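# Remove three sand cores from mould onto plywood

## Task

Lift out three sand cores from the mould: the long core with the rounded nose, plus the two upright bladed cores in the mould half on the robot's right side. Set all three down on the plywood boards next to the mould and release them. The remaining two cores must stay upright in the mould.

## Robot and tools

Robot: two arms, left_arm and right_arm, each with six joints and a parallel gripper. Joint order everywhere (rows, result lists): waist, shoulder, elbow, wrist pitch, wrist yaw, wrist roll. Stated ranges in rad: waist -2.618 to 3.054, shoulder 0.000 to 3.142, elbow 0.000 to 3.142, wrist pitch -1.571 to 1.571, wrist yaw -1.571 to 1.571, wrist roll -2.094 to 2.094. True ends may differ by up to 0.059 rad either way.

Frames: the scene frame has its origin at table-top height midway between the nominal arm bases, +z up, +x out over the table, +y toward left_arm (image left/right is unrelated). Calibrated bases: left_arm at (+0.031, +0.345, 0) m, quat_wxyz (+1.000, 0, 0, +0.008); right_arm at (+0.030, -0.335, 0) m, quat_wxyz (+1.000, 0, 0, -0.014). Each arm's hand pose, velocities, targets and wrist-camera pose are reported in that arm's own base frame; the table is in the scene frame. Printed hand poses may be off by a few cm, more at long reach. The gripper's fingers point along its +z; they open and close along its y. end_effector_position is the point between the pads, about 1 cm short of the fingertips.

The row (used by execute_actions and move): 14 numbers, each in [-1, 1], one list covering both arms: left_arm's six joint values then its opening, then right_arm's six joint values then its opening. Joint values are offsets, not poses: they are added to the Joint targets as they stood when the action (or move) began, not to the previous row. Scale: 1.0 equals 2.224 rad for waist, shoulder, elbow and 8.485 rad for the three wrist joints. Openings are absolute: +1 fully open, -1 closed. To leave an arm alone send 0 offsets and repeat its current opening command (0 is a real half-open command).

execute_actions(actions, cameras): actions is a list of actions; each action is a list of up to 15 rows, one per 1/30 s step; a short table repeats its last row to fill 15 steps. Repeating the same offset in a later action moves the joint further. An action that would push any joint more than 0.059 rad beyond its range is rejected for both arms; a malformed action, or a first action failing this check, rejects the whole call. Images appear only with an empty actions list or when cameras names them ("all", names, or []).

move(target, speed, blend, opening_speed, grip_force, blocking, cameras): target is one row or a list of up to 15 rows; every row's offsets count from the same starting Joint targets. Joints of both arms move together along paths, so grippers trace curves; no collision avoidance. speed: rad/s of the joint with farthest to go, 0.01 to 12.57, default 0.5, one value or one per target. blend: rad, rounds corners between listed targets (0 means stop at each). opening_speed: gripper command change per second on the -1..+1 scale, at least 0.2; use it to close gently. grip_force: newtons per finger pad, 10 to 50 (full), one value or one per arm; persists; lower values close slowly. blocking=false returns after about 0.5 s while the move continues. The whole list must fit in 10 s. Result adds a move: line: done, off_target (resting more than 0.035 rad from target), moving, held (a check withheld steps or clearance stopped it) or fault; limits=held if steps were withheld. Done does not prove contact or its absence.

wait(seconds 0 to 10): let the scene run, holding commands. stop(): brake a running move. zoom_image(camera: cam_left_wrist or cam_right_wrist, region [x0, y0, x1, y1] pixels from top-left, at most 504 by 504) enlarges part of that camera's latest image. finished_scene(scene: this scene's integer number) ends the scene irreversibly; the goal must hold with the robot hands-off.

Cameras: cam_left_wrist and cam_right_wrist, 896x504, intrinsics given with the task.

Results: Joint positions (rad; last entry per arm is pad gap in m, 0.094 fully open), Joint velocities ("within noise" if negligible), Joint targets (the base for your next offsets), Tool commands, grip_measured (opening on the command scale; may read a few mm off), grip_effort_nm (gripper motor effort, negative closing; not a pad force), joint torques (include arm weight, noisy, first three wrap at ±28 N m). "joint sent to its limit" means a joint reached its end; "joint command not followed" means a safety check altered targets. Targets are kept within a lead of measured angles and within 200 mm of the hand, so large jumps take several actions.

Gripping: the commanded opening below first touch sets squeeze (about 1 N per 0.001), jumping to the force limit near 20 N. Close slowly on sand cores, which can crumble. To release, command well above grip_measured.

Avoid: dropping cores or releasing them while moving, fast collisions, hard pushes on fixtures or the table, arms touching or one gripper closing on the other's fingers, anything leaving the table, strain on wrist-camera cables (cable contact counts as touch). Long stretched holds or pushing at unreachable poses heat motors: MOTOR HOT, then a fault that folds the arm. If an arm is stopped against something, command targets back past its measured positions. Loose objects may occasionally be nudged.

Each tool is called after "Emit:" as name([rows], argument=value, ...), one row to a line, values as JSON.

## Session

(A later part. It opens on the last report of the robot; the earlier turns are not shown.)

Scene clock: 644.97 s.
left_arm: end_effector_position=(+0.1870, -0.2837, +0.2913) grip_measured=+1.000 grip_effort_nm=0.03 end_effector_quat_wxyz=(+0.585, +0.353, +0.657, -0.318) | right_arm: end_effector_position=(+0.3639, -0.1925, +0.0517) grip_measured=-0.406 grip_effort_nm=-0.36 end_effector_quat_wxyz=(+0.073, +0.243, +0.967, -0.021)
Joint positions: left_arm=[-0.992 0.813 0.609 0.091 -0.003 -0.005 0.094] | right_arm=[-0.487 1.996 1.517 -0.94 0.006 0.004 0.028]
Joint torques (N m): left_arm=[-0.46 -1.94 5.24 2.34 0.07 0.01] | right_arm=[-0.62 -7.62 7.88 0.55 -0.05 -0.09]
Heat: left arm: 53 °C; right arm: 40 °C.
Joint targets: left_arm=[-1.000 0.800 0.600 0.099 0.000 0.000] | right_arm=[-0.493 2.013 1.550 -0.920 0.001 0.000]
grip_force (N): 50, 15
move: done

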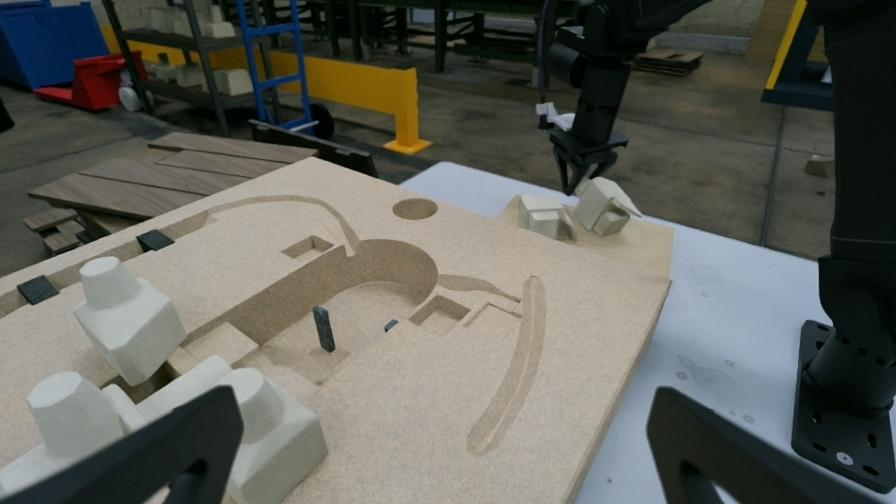

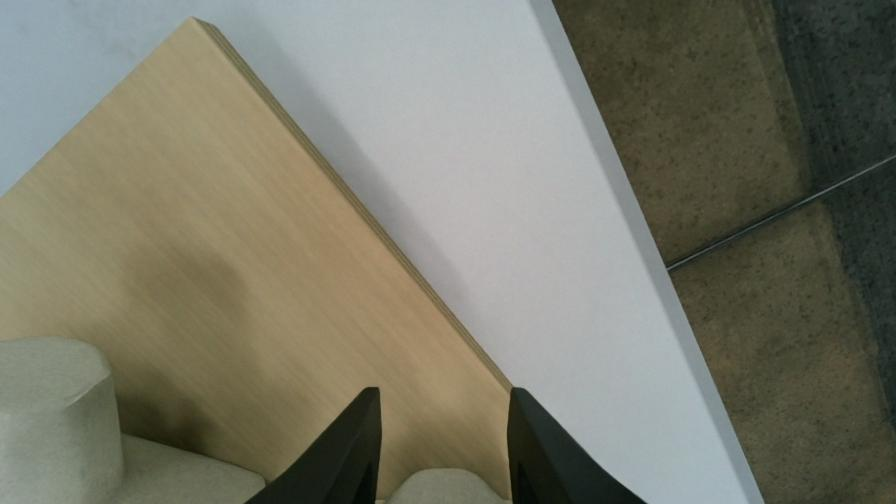

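Emit:
move([
  [0,0,0,0,0,0,1,0,0.0315,0.0230,0,0,0,-0.48],
], speed=0.08, cameras=["all"])

Emit:
zoom_image(camera="cam_left_wrist", region=[520, 80, 720, 280])

Scene clock: 648.50 s.
left_arm: end_effector_position=(+0.1870, -0.2837, +0.2913) grip_measured=+1.000 grip_effort_nm=0.03 end_effector_quat_wxyz=(+0.585, +0.353, +0.657, -0.318) | right_arm: end_effector_position=(+0.3718, -0.1967, +0.0373) grip_measured=-0.406 grip_effort_nm=-0.36 end_effector_quat_wxyz=(+0.060, +0.242, +0.968, -0.018)
Joint positions: left_arm=[-0.992 0.813 0.609 0.091 -0.003 -0.005 0.094] | right_arm=[-0.487 2.067 1.567 -0.945 0.006 0.004 0.028]
Joint torques (N m): left_arm=[-0.49 -1.89 5.22 2.33 0.04 -0.01] | right_arm=[-0.61 -8.2 7.9 0.55 -0.06 -0.08]
Heat: left arm: 53 °C; right arm: 40 °C.
Joint targets: left_arm=[-1.000 0.800 0.600 0.099 0.000 0.000] | right_arm=[-0.493 2.083 1.601 -0.920 0.001 0.000]
grip_force (N): 50, 15
move: done

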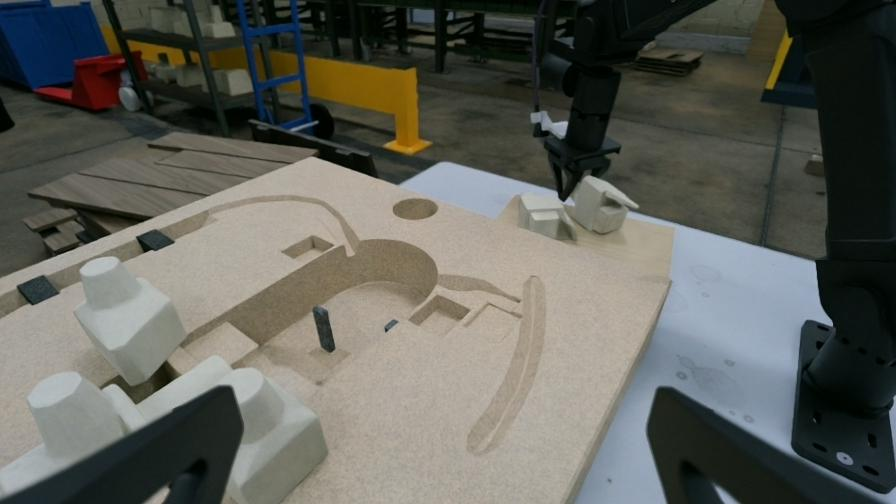

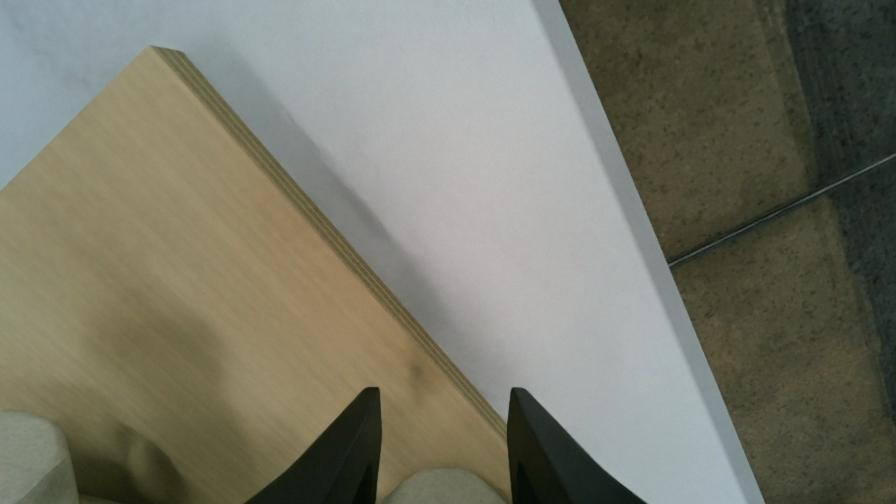

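Scaled by 2.520.

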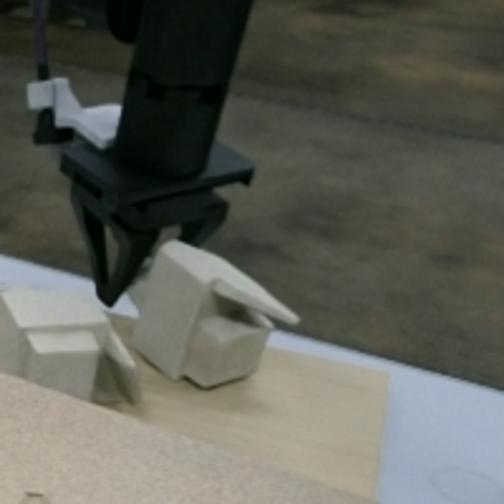

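Emit:
move([
  [0,0,0,0,0,0,1,0,0.0095,0.003,0,0,0,-0.48],
  [0,0,0,0,0,0,1,0,0.0095,0.003,0,0,0,-0.2],
], speed=0.06, opening_speed=0.2, cameras=["all"])

Emit:
zoom_image(camera="cam_left_wrist", region=[520, 80, 720, 280])

Scene clock: 654.60 s.
left_arm: end_effector_position=(+0.1870, -0.2837, +0.2913) grip_measured=+1.000 grip_effort_nm=0.03 end_effector_quat_wxyz=(+0.585, +0.353, +0.657, -0.318) | right_arm: end_effector_position=(+0.3744, -0.1980, +0.0318) grip_measured=-0.203 grip_effort_nm=0.18 end_effector_quat_wxyz=(+0.058, +0.242, +0.968, -0.017)
Joint positions: left_arm=[-0.992 0.813 0.609 0.091 -0.003 -0.005 0.094] | right_arm=[-0.487 2.089 1.578 -0.94 0.005 0.003 0.037]
Joint torques (N m): left_arm=[-0.51 -1.83 5.24 2.31 0.06 0] | right_arm=[-0.62 -8.31 7.54 0.5 -0.05 -0.07]
Heat: left arm: 53 °C; right arm: 41 °C.
Joint targets: left_arm=[-1.000 0.800 0.600 0.099 0.000 0.000] | right_arm=[-0.493 2.104 1.608 -0.920 0.001 0.000]
grip_force (N): 50, 15
move: done

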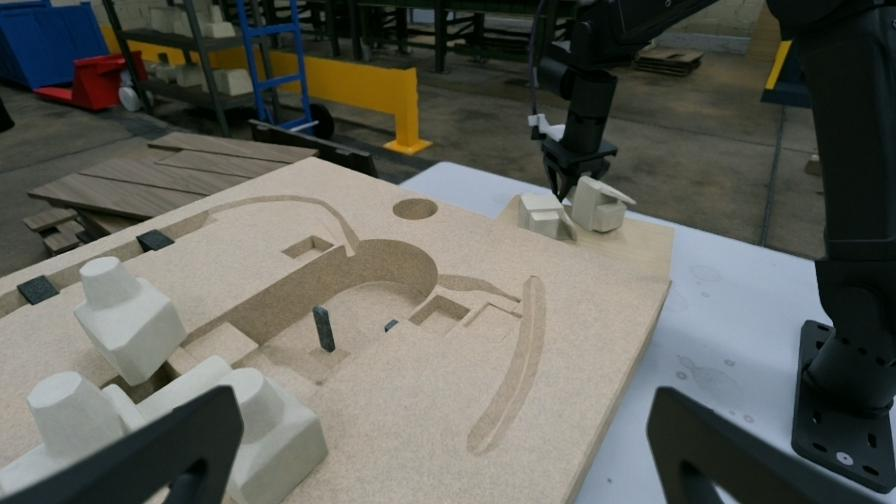

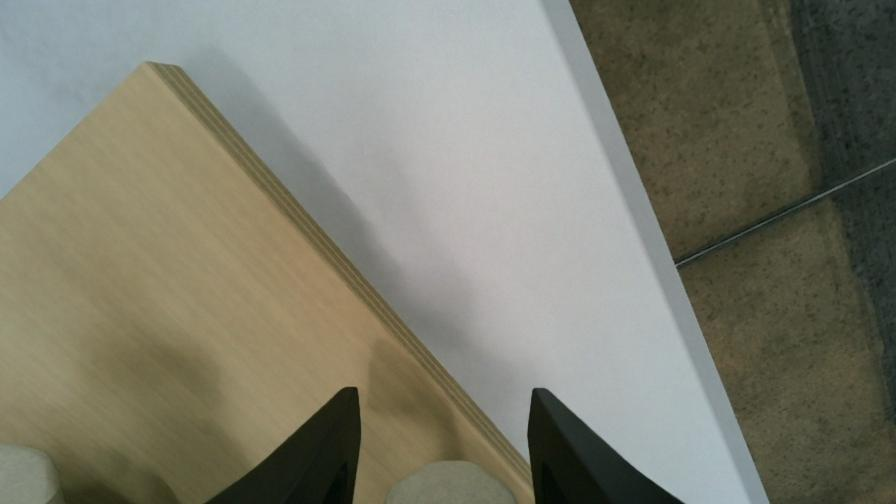

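Scaled by 2.520.

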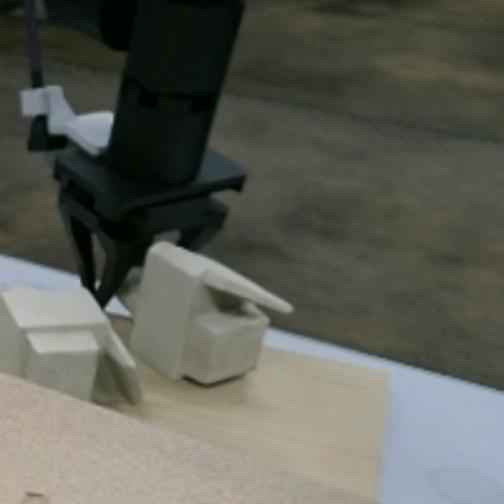

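Emit:
move([
  [0,0,0,0,0,0,1,0,0,0,0,0,0,0.1],
  [0,0,0,0,0,0,1,0,-0.031,0.1583,-0.046,0,0,0.1],
], speed=0.25, opening_speed=0.4, cameras=["all"])

Scene clock: 660.83 s.
left_arm: end_effector_position=(+0.1870, -0.2837, +0.2913) grip_measured=+1.000 grip_effort_nm=0.03 end_effector_quat_wxyz=(+0.585, +0.353, +0.657, -0.318) | right_arm: end_effector_position=(+0.3819, -0.2020, +0.1276) grip_measured=+0.097 grip_effort_nm=0.18 end_effector_quat_wxyz=(+0.066, +0.242, +0.968, -0.019)
Joint positions: left_arm=[-0.992 0.813 0.609 0.091 -0.003 -0.005 0.094] | right_arm=[-0.487 2.072 1.933 -1.294 0.005 0.003 0.052]
Joint torques (N m): left_arm=[-0.55 -1.84 5.11 2.32 0.05 0] | right_arm=[-0.62 -12.51 7.43 0.14 -0.05 -0.08]
Heat: left arm: 53 °C; right arm: 42 °C.
Joint targets: left_arm=[-1.000 0.800 0.600 0.099 0.000 0.000] | right_arm=[-0.493 2.035 1.960 -1.310 0.001 0.000]
grip_force (N): 50, 15
move: off_target (right_arm); right_arm: the shoulder is farthest, 0.037 rad from its target

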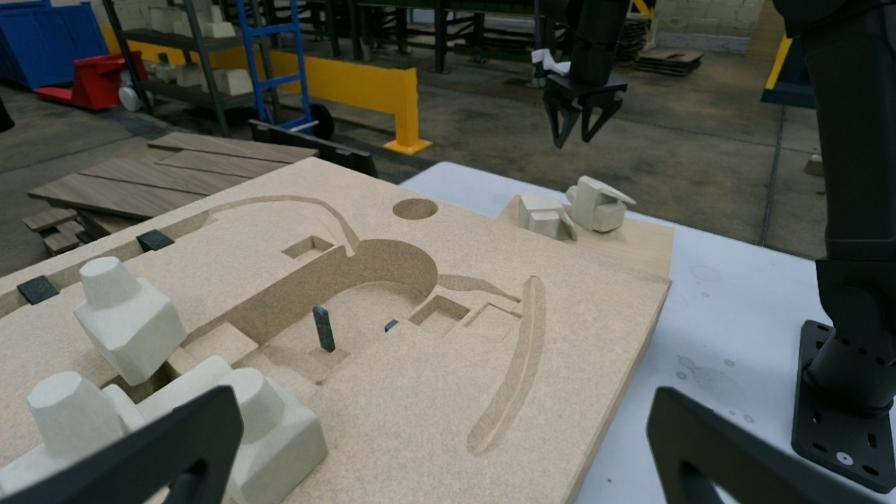

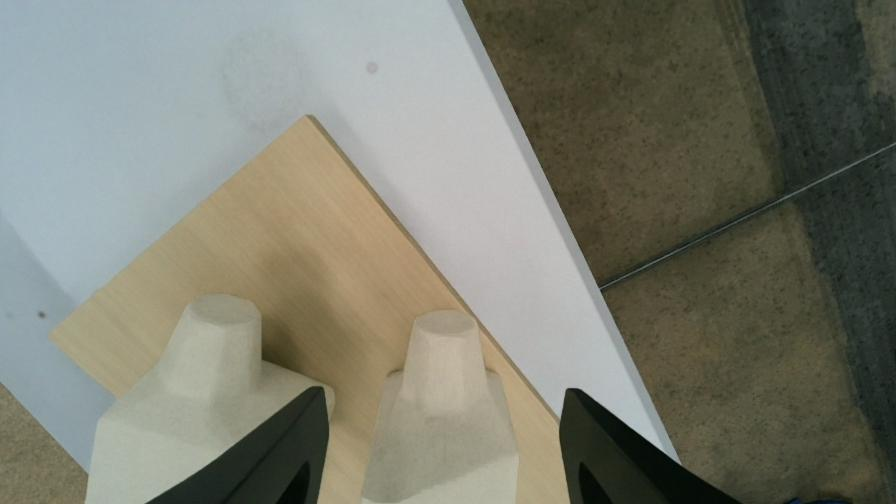

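Emit:
move([
  [0,0,0,0,0,0,1,0,-0.1956,-0.027,0,0,0,0.5],
  [0.2158,0.5103,0.7284,-0.1723,0,0,1,0,-0.1956,-0.027,0,0,0,1],
], speed=0.5, cameras=["all"])

Emit:
zoom_image(camera="cam_left_wrist", region=[250, 50, 700, 450])

Scene clock: 678.33 s.
left_arm: end_effector_position=(+0.3881, -0.2224, +0.2705) grip_measured=+1.000 grip_effort_nm=0.03 end_effector_quat_wxyz=(+0.235, +0.248, +0.938, -0.062) | right_arm: end_effector_position=(+0.3379, -0.1787, +0.3005) grip_measured=+0.997 grip_effort_nm=0.18 end_effector_quat_wxyz=(+0.272, +0.233, +0.931, -0.070)
Joint positions: left_arm=[-0.523 1.919 2.196 -1.357 -0.002 -0.005 0.094] | right_arm=[-0.487 1.61 1.908 -1.298 0.005 0.003 0.094]
Joint torques (N m): left_arm=[0.24 -7.12 6.58 1.3 0.06 0.02] | right_arm=[-0.62 -6.52 4.55 0.86 -0.06 -0.07]
Heat: left arm: 52 °C; right arm: 45 °C.
Joint targets: left_arm=[-0.520 1.935 2.220 -1.363 0.000 0.000] | right_arm=[-0.493 1.600 1.900 -1.310 0.001 0.000]
grip_force (N): 50, 15
move: done

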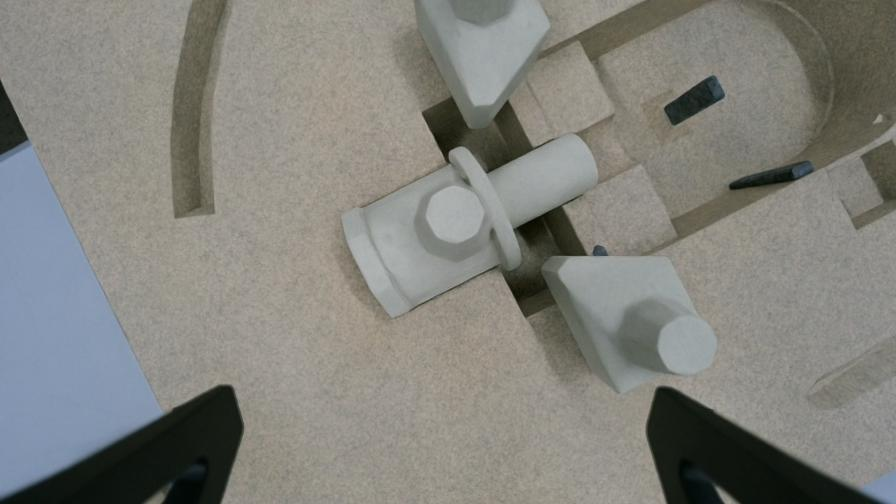

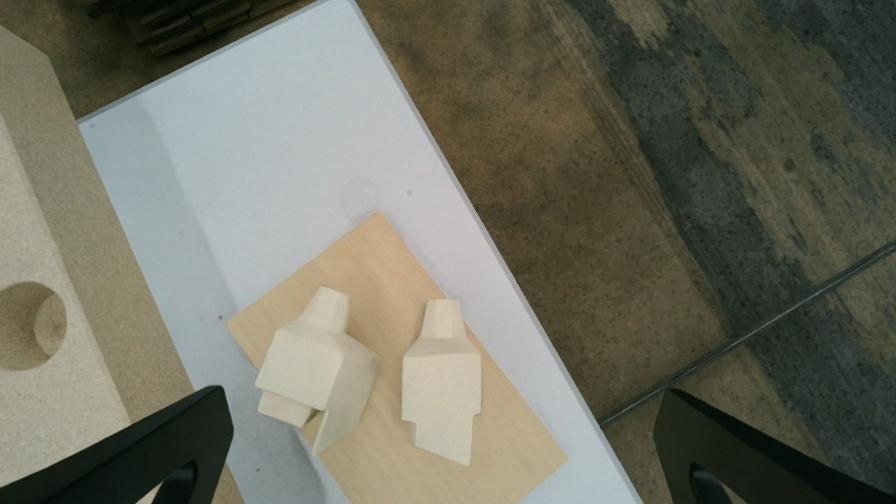

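Scaled by 1.120.

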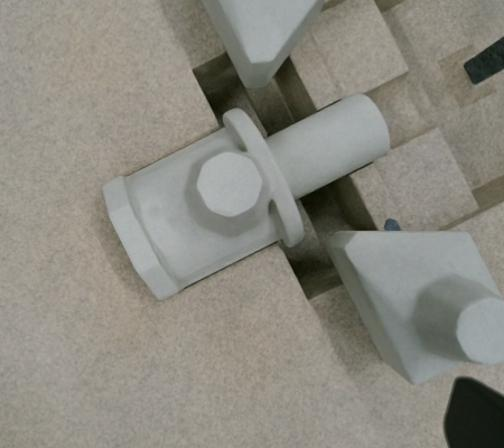

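Emit:
move(target=[0.0823,0.1237,0.0562,0.0174,0.0666,0.0996,1,0,0,0,0,0,0,1], speed=0.3, cameras=["cam_left_wrist"])

Scene clock: 708.83 s.
left_arm: end_effector_position=(+0.4502, -0.2582, +0.2256) grip_measured=+1.000 grip_effort_nm=0.03 end_effector_quat_wxyz=(+0.284, +0.572, +0.744, -0.196) | right_arm: end_effector_position=(+0.3379, -0.1787, +0.3005) grip_measured=+0.997 grip_effort_nm=0.18 end_effector_quat_wxyz=(+0.272, +0.233, +0.931, -0.070)
Joint positions: left_arm=[-0.343 2.188 2.319 -1.226 0.54 0.834 0.094] | right_arm=[-0.487 1.61 1.908 -1.298 0.005 0.003 0.094]
Joint torques (N m): left_arm=[0.47 -9.01 6.97 1.41 0.62 0.04] | right_arm=[-0.62 -6.49 4.57 0.86 -0.06 -0.08]
Heat: left arm: 45 °C; right arm: 39 °C.
Joint targets: left_arm=[-0.337 2.210 2.345 -1.215 0.565 0.845] | right_arm=[-0.493 1.600 1.900 -1.310 0.001 0.000]
grip_force (N): 50, 15
move: done
Images, in order (width x height): cam_left_wrist 896x504.

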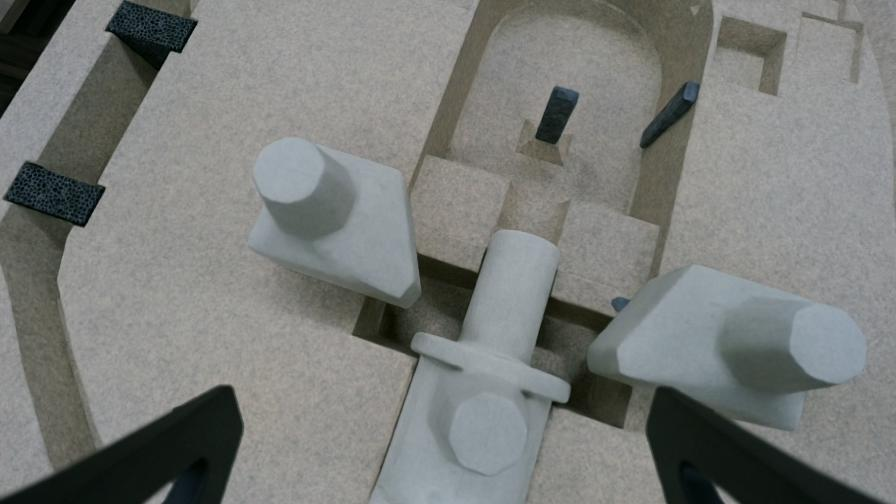

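Emit:
move([
  [-0.0125,0,0,0,0,0,0.2,0,0,0,0,0,0,1],
  [-0.0125,-0.0482,-0.1401,0.0273,0,0,0.2,0,0,0,0,0,0,1],
], speed=0.2, cameras=["cam_left_wrist"])

Scene clock: 726.37 s.
left_arm: end_effector_position=(+0.4504, -0.2673, +0.1702) grip_measured=+0.202 grip_effort_nm=-0.08 end_effector_quat_wxyz=(+0.276, +0.578, +0.741, -0.201) | right_arm: end_effector_position=(+0.3379, -0.1787, +0.3005) grip_measured=+0.997 grip_effort_nm=0.18 end_effector_quat_wxyz=(+0.272, +0.233, +0.931, -0.070)
Joint positions: left_arm=[-0.359 2.154 2.042 -0.997 0.542 0.835 0.056] | right_arm=[-0.487 1.61 1.908 -1.298 0.005 0.003 0.094]
Joint torques (N m): left_arm=[-0.44 -14.43 4.49 1.37 0.6 0.07] | right_arm=[-0.59 -6.52 4.57 0.87 -0.05 -0.07]
Heat: left arm: 44 °C; right arm: 38 °C.
Joint targets: left_arm=[-0.365 2.103 2.034 -0.984 0.565 0.845] | right_arm=[-0.493 1.600 1.900 -1.310 0.001 0.000]
grip_force (N): 50, 15
move: off_target (left_arm); left_arm: the shoulder is farthest, 0.051 rad from its target
Images, in order (width x height): cam_left_wrist 896x504.

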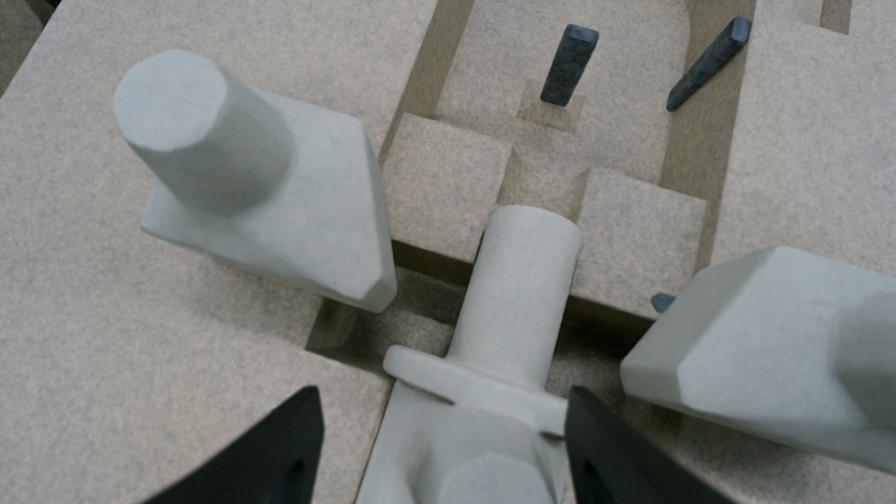

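Emit:
zoom_image(camera="cam_left_wrist", region=[280, 300, 680, 504])

Scaled by 1.260.

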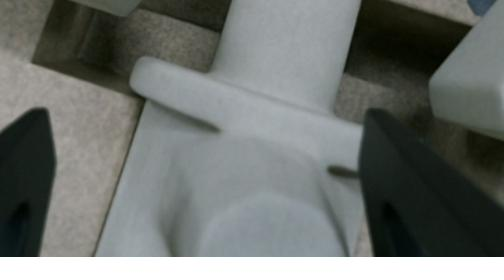

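Emit:
move([
  [0,0,0,0,0,0,0.4,0,0,0,0,0,0,1],
  [0.0153,0.0917,0.1646,-0.0384,0.0121,0.0289,0.4,0,0,0,0,0,0,1],
], speed=0.15, cameras=["cam_left_wrist"])

Scene clock: 756.97 s.
left_arm: end_effector_position=(+0.4429, -0.2688, +0.2008) grip_measured=+0.398 grip_effort_nm=0.15 end_effector_quat_wxyz=(+0.272, +0.651, +0.672, -0.226) | right_arm: end_effector_position=(+0.3379, -0.1787, +0.3005) grip_measured=+0.997 grip_effort_nm=0.18 end_effector_quat_wxyz=(+0.272, +0.233, +0.931, -0.070)
Joint positions: left_arm=[-0.338 2.281 2.376 -1.3 0.639 1.079 0.066] | right_arm=[-0.487 1.61 1.908 -1.298 0.005 0.003 0.094]
Joint torques (N m): left_arm=[0.57 -9.21 6.79 0.97 0.74 0.07] | right_arm=[-0.62 -6.5 4.57 0.86 -0.05 -0.08]
Heat: left arm: 41 °C; right arm: 37 °C.
Joint targets: left_arm=[-0.331 2.307 2.400 -1.309 0.668 1.090] | right_arm=[-0.493 1.600 1.900 -1.310 0.001 0.000]
grip_force (N): 50, 15
move: done
Images, in order (width x height): cam_left_wrist 896x504.

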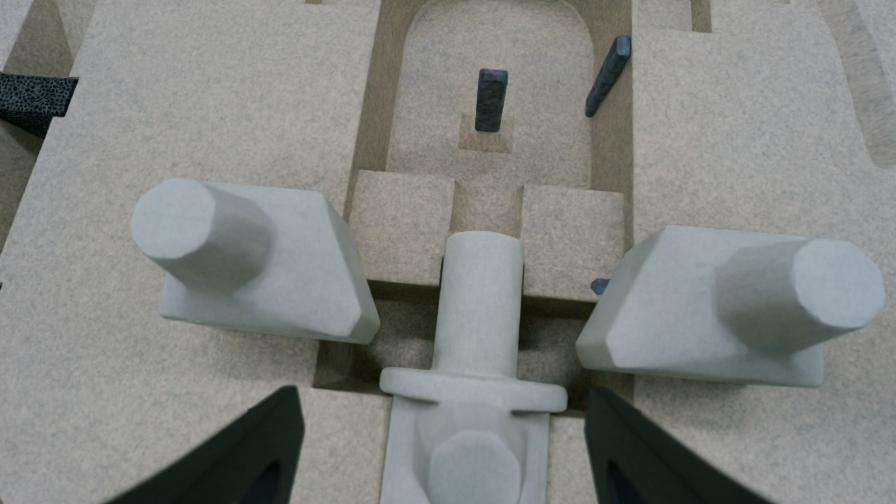

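Emit:
move([
  [-0.0012,-0.0782,-0.1709,0.0323,0,0,0.4,0,0,0,0,0,0,1],
], speed=0.15, cameras=["all"])

Emit:
zoom_image(camera="cam_left_wrist", region=[250, 300, 650, 504])

Scene clock: 768.50 s.
left_arm: end_effector_position=(+0.4366, -0.2668, +0.1548) grip_measured=+0.398 grip_effort_nm=0.15 end_effector_quat_wxyz=(+0.273, +0.651, +0.671, -0.226) | right_arm: end_effector_position=(+0.3379, -0.1787, +0.3005) grip_measured=+0.997 grip_effort_nm=0.18 end_effector_quat_wxyz=(+0.272, +0.233, +0.931, -0.070)
Joint positions: left_arm=[-0.338 2.185 2.028 -1.047 0.64 1.079 0.066] | right_arm=[-0.487 1.61 1.908 -1.298 0.005 0.003 0.094]
Joint torques (N m): left_arm=[0.44 -14.56 4.36 1.22 0.73 0.07] | right_arm=[-0.61 -6.52 4.56 0.86 -0.06 -0.07]
Heat: left arm: 40 °C; right arm: 37 °C.
Joint targets: left_arm=[-0.333 2.133 2.020 -1.035 0.668 1.091] | right_arm=[-0.493 1.600 1.900 -1.310 0.001 0.000]
grip_force (N): 50, 15
move: off_target (left_arm); left_arm: the shoulder is farthest, 0.052 rad from its target

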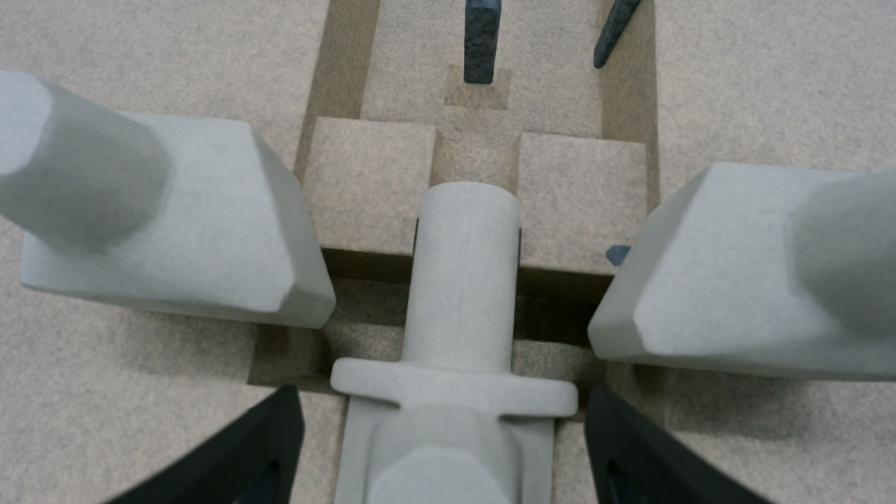

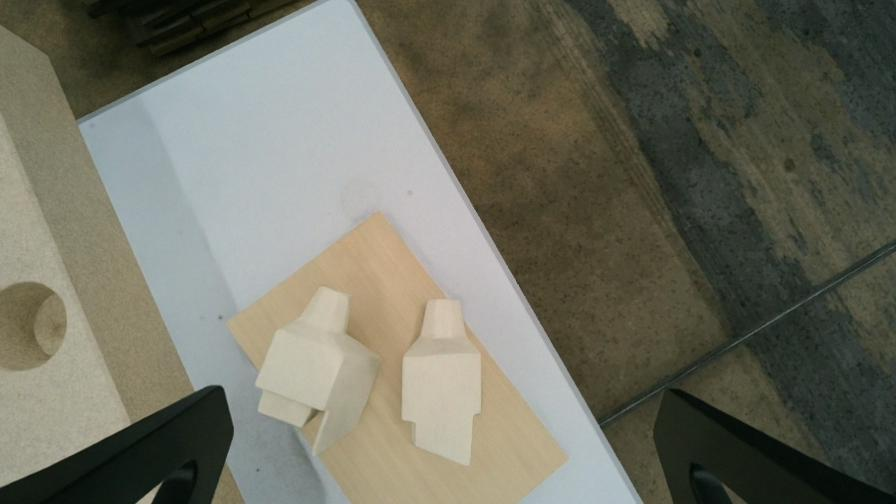

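Scaled by 1.260.

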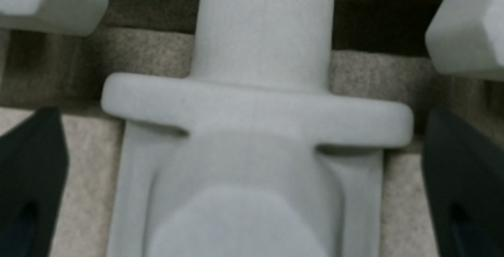

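Emit:
move(target=[0,0,0,0,0,0,-0.5,0,0,0,0,0,0,1], opening_speed=0.3, grip_force=[35,15], cameras=["cam_left_wrist"])

Scene clock: 777.30 s.
left_arm: end_effector_position=(+0.4369, -0.2669, +0.1549) grip_measured=-0.308 grip_effort_nm=-0.72 end_effector_quat_wxyz=(+0.274, +0.652, +0.670, -0.225) | right_arm: end_effector_position=(+0.3379, -0.1787, +0.3005) grip_measured=+0.997 grip_effort_nm=0.18 end_effector_quat_wxyz=(+0.272, +0.233, +0.931, -0.070)
Joint positions: left_arm=[-0.338 2.185 2.028 -1.046 0.64 1.082 0.033] | right_arm=[-0.487 1.61 1.908 -1.298 0.005 0.003 0.094]
Joint velocities: left_arm=[0.017 -0.022 -0.002 -0.007 -0.183 0.051 0] | right_arm=[within noise]
Joint torques (N m): left_arm=[0.35 -14.65 4.31 1.21 0.74 0.02] | right_arm=[-0.59 -6.48 4.57 0.87 -0.06 -0.07]
Heat: left arm: 42 °C; right arm: 37 °C.
Joint targets: left_arm=[-0.333 2.133 2.020 -1.035 0.668 1.090] | right_arm=[-0.493 1.600 1.900 -1.310 0.001 0.000]
grip_force (N): 35, 15
move: off_target (left_arm); left_arm: the shoulder is farthest, 0.052 rad from its target
Images, in order (width x height): cam_left_wrist 896x504.

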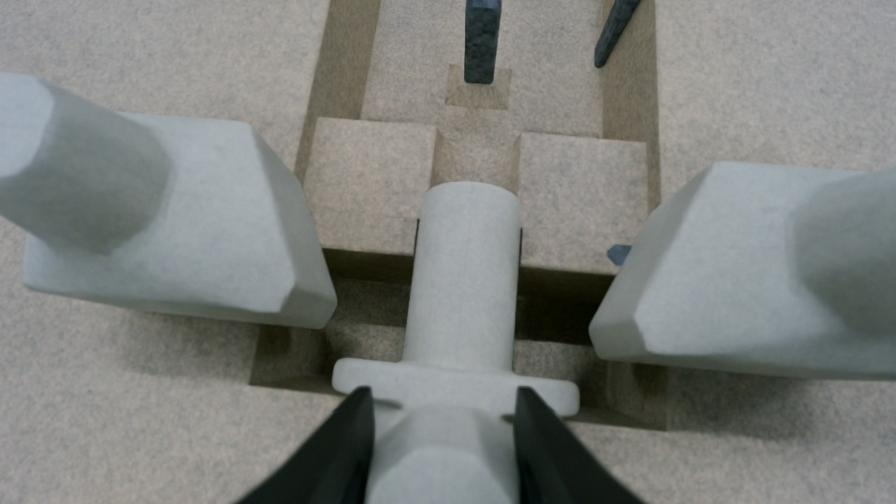

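Emit:
move(target=[0,0.0571,0.1394,-0.0248,0,0,-0.6,0,0,0,0,0,0,1], speed=0.12, cameras=["all"])

Scene clock: 793.60 s.
left_arm: end_effector_position=(+0.4395, -0.2619, +0.1760) grip_measured=-0.309 grip_effort_nm=-0.72 end_effector_quat_wxyz=(+0.247, +0.652, +0.683, -0.218) | right_arm: end_effector_position=(+0.3379, -0.1787, +0.3005) grip_measured=+0.997 grip_effort_nm=0.18 end_effector_quat_wxyz=(+0.272, +0.233, +0.931, -0.070)
Joint positions: left_arm=[-0.338 2.267 2.278 -1.266 0.602 1.085 0.032] | right_arm=[-0.487 1.61 1.908 -1.298 0.005 0.003 0.094]
Joint torques (N m): left_arm=[0.36 -11.44 9.32 1.22 1.15 -0.01] | right_arm=[-0.59 -6.52 4.57 0.87 -0.05 -0.08]
Heat: left arm: 46 °C; right arm: 37 °C.
Joint targets: left_arm=[-0.333 2.260 2.330 -1.246 0.668 1.090] | right_arm=[-0.493 1.600 1.900 -1.310 0.001 0.000]
grip_force (N): 35, 15
move: off_target (left_arm); left_arm: the wrist yaw is farthest, 0.066 rad from its target

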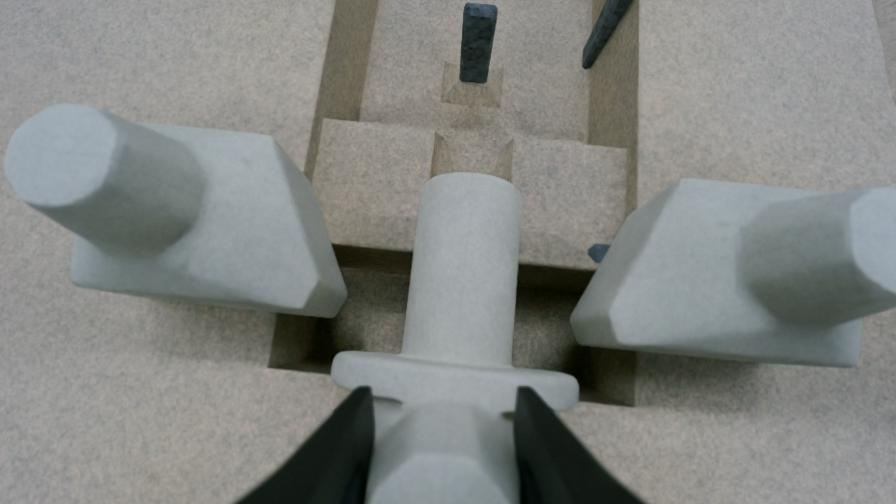

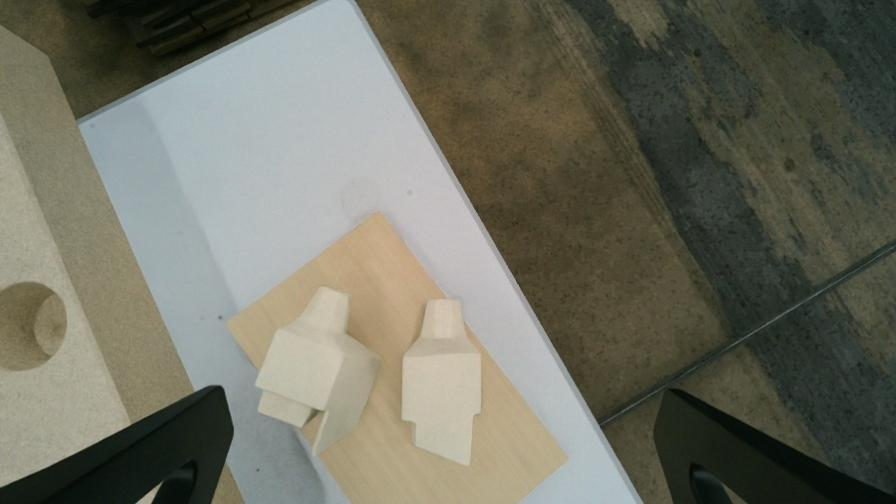

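Emit:
move(target=[0,-0.0225,0.009,0.0007,0.0045,0,-0.6,0,0,0,0,0,0,1], speed=0.1, cameras=["all"])

Scene clock: 797.37 s.
left_arm: end_effector_position=(+0.4406, -0.2642, +0.1832) grip_measured=-0.309 grip_effort_nm=-0.72 end_effector_quat_wxyz=(+0.256, +0.652, +0.679, -0.220) | right_arm: end_effector_position=(+0.3379, -0.1787, +0.3005) grip_measured=+0.997 grip_effort_nm=0.18 end_effector_quat_wxyz=(+0.272, +0.233, +0.931, -0.070)
Joint positions: left_arm=[-0.338 2.267 2.299 -1.269 0.614 1.085 0.032] | right_arm=[-0.487 1.61 1.908 -1.298 0.005 0.003 0.094]
Joint torques (N m): left_arm=[0.32 -15.31 9.24 1.34 1.43 -0.01] | right_arm=[-0.59 -6.49 4.57 0.86 -0.06 -0.07]
Heat: left arm: 46 °C; right arm: 37 °C.
Joint targets: left_arm=[-0.333 2.210 2.350 -1.240 0.706 1.090] | right_arm=[-0.493 1.600 1.900 -1.310 0.001 0.000]
grip_force (N): 35, 15
move: off_target (left_arm); left_arm: the wrist yaw is farthest, 0.092 rad from its target

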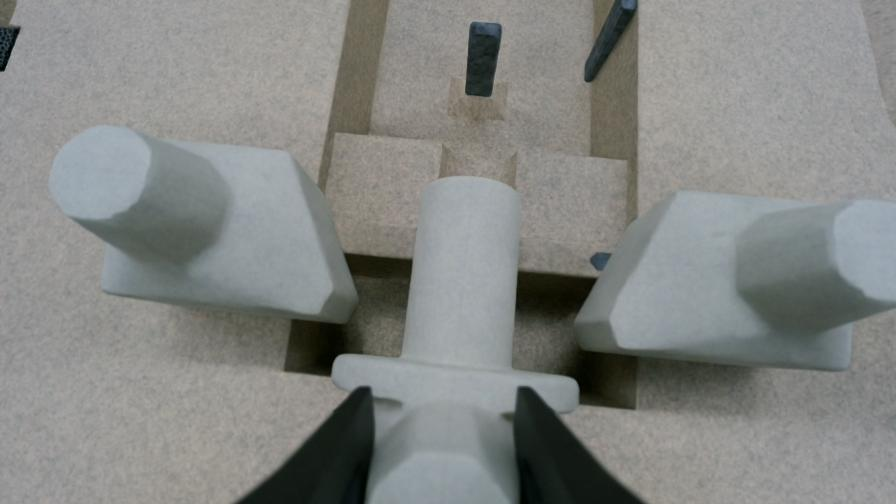

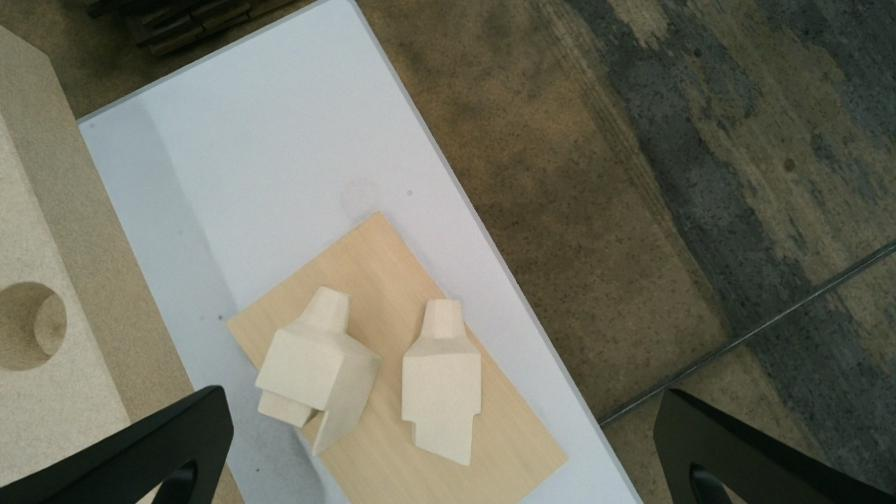

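Emit:
move(target=[0,0,0.0315,-0.0065,0.0028,0,-0.6,0,0,0,0,0,0,1], speed=0.1, cameras=["cam_left_wrist"])

Scene clock: 804.13 s.
left_arm: end_effector_position=(+0.4364, -0.2661, +0.2036) grip_measured=-0.309 grip_effort_nm=-0.72 end_effector_quat_wxyz=(+0.265, +0.652, +0.673, -0.227) | right_arm: end_effector_position=(+0.3379, -0.1787, +0.3005) grip_measured=+0.997 grip_effort_nm=0.18 end_effector_quat_wxyz=(+0.272, +0.233, +0.931, -0.070)
Joint positions: left_arm=[-0.338 2.267 2.37 -1.326 0.636 1.085 0.032] | right_arm=[-0.487 1.61 1.908 -1.298 0.005 0.003 0.094]
Joint torques (N m): left_arm=[0.43 -15.32 9.02 1.4 1.47 0] | right_arm=[-0.61 -6.5 4.56 0.87 -0.05 -0.07]
Heat: left arm: 48 °C; right arm: 37 °C.
Joint targets: left_arm=[-0.333 2.210 2.420 -1.295 0.730 1.090] | right_arm=[-0.493 1.600 1.900 -1.310 0.001 0.000]
grip_force (N): 35, 15
move: off_target (left_arm); left_arm: the wrist yaw is farthest, 0.094 rad from its target
Images, in order (width x height): cam_left_wrist 896x504.

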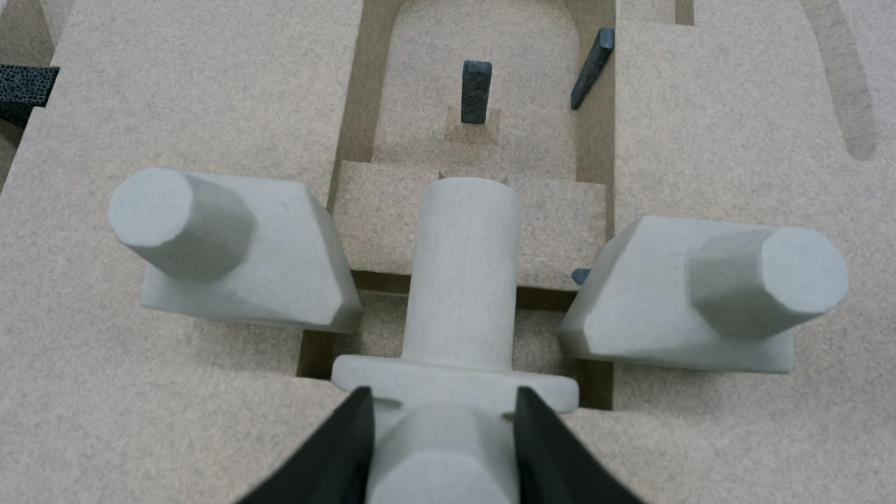

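Emit:
move([
  [0,0.0405,0.0585,-0.01,0.0006,0,-0.6,0,0,0,0,0,0,1],
  [0.0612,-0.0202,-0.0225,-0.0171,0.0055,0.0189,-0.6,0,0,0,0,0,0,1],
], speed=[0.1,0.12], cameras=["cam_left_wrist"])

Scene clock: 813.80 s.
left_arm: end_effector_position=(+0.4398, -0.2030, +0.2006) grip_measured=-0.309 grip_effort_nm=-0.72 end_effector_quat_wxyz=(+0.253, +0.645, +0.681, -0.235) | right_arm: end_effector_position=(+0.3379, -0.1787, +0.3005) grip_measured=+0.997 grip_effort_nm=0.18 end_effector_quat_wxyz=(+0.272, +0.233, +0.931, -0.070)
Joint positions: left_arm=[-0.2 2.26 2.36 -1.452 0.675 1.24 0.032] | right_arm=[-0.487 1.61 1.908 -1.298 0.005 0.003 0.094]
Joint torques (N m): left_arm=[0.14 -18 5.27 0.95 1.59 0.06] | right_arm=[-0.61 -6.48 4.56 0.87 -0.05 -0.08]
Heat: left arm: 50 °C; right arm: 37 °C.
Joint targets: left_arm=[-0.197 2.165 2.370 -1.440 0.777 1.251] | right_arm=[-0.493 1.600 1.900 -1.310 0.001 0.000]
grip_force (N): 35, 15
move: off_target (left_arm); left_arm: the wrist yaw is farthest, 0.101 rad from its target
Images, in order (width x height): cam_left_wrist 896x504.

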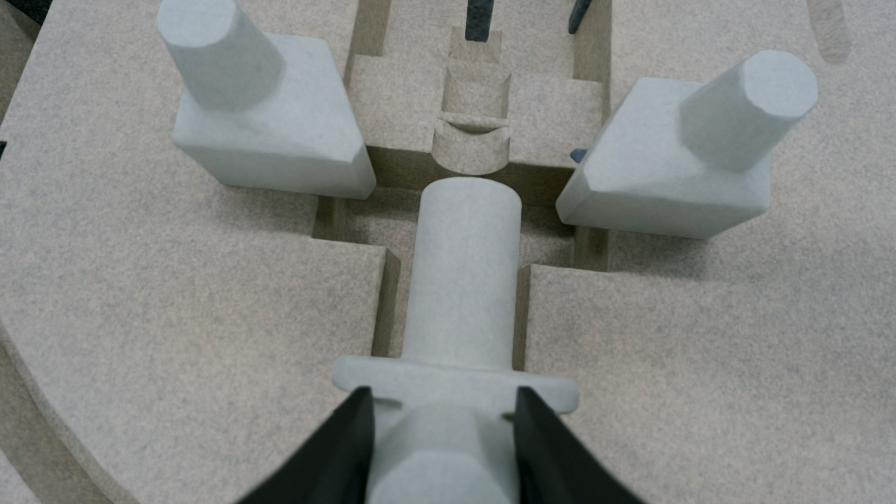

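Emit:
move([
  [0.2482,-0.3192,-0.3305,0.0283,-0.0916,-0.1474,-0.6,0,0,0,0,0,0,1],
], speed=0.35, cameras=["all"])

Scene clock: 824.70 s.
left_arm: end_effector_position=(+0.3237, +0.1182, +0.2399) grip_measured=-0.309 grip_effort_nm=-0.72 end_effector_quat_wxyz=(+0.207, -0.166, +0.964, +0.035) | right_arm: end_effector_position=(+0.3379, -0.1787, +0.3005) grip_measured=+0.997 grip_effort_nm=0.18 end_effector_quat_wxyz=(+0.272, +0.233, +0.931, -0.070)
Joint positions: left_arm=[0.35 1.514 1.623 -1.257 0.005 0.008 0.032] | right_arm=[-0.487 1.61 1.908 -1.298 0.005 0.003 0.094]
Joint velocities: left_arm=[within noise] | right_arm=[0.007 -0.002 0.012 0.168 0.037 0.022 -0.001]
Joint torques (N m): left_arm=[0.42 -9.73 5.79 1.89 -0.04 -0.16] | right_arm=[-0.61 -6.52 4.55 0.87 -0.06 -0.08]
Heat: left arm: 49 °C; right arm: 37 °C.
Joint targets: left_arm=[0.355 1.455 1.635 -1.200 -0.001 0.000] | right_arm=[-0.493 1.600 1.900 -1.310 0.001 0.000]
grip_force (N): 35, 15
move: off_target (left_arm); left_arm: the shoulder is farthest, 0.059 rad from its target

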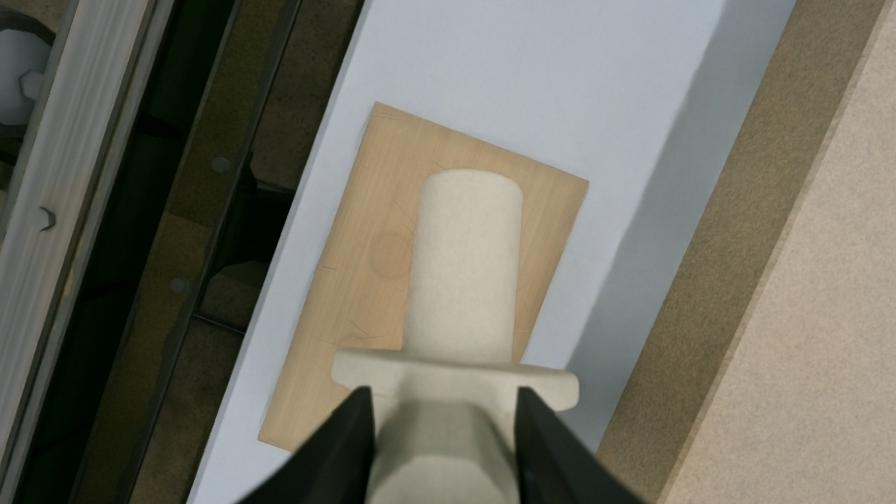

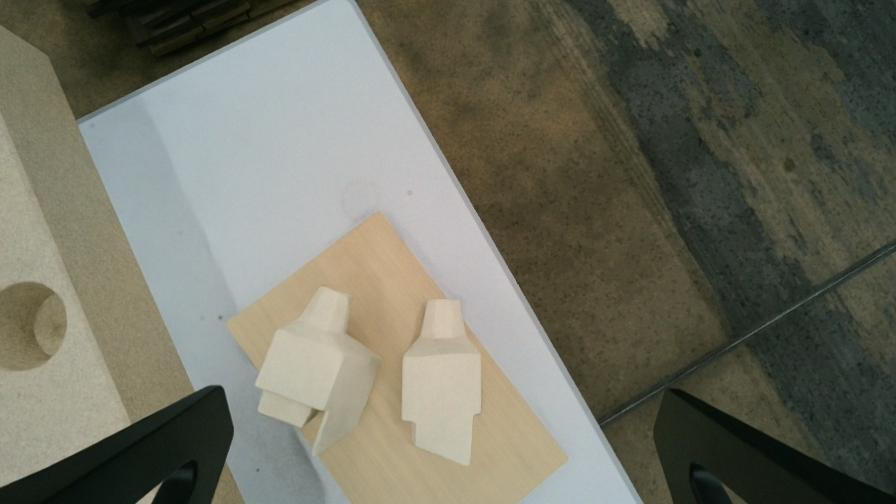

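Emit:
move([
  [0.0315,-0.1371,-0.4164,0.1061,0,0,-0.6,0,0,0,0,0,0,1],
], speed=0.3, cameras=["all"])

Scene clock: 838.33 s.
left_arm: end_effector_position=(+0.3018, +0.1325, +0.1183) grip_measured=-0.309 grip_effort_nm=-0.72 end_effector_quat_wxyz=(+0.346, -0.188, +0.916, +0.072) | right_arm: end_effector_position=(+0.3379, -0.1787, +0.3005) grip_measured=+0.997 grip_effort_nm=0.18 end_effector_quat_wxyz=(+0.272, +0.233, +0.931, -0.070)
Joint positions: left_arm=[0.413 1.174 0.71 -0.384 0.004 0.006 0.032] | right_arm=[-0.487 1.61 1.908 -1.298 0.005 0.003 0.094]
Joint torques (N m): left_arm=[1.01 -4.7 5.31 2.6 -0.04 -0.13] | right_arm=[-0.61 -6.49 4.55 0.86 -0.06 -0.08]
Heat: left arm: 45 °C; right arm: 37 °C.
Joint targets: left_arm=[0.425 1.150 0.708 -0.300 -0.001 0.000] | right_arm=[-0.493 1.600 1.900 -1.310 0.001 0.000]
grip_force (N): 35, 15
move: off_target (left_arm); left_arm: the wrist pitch is farthest, 0.084 rad from its target

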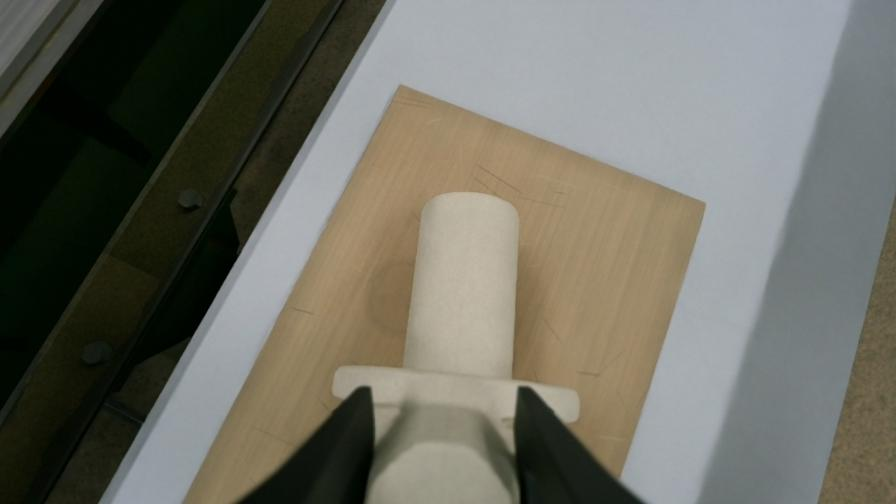

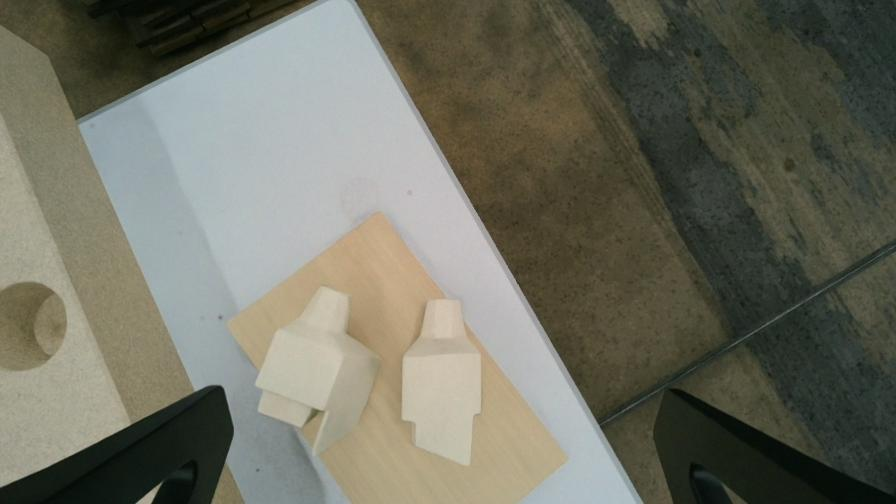

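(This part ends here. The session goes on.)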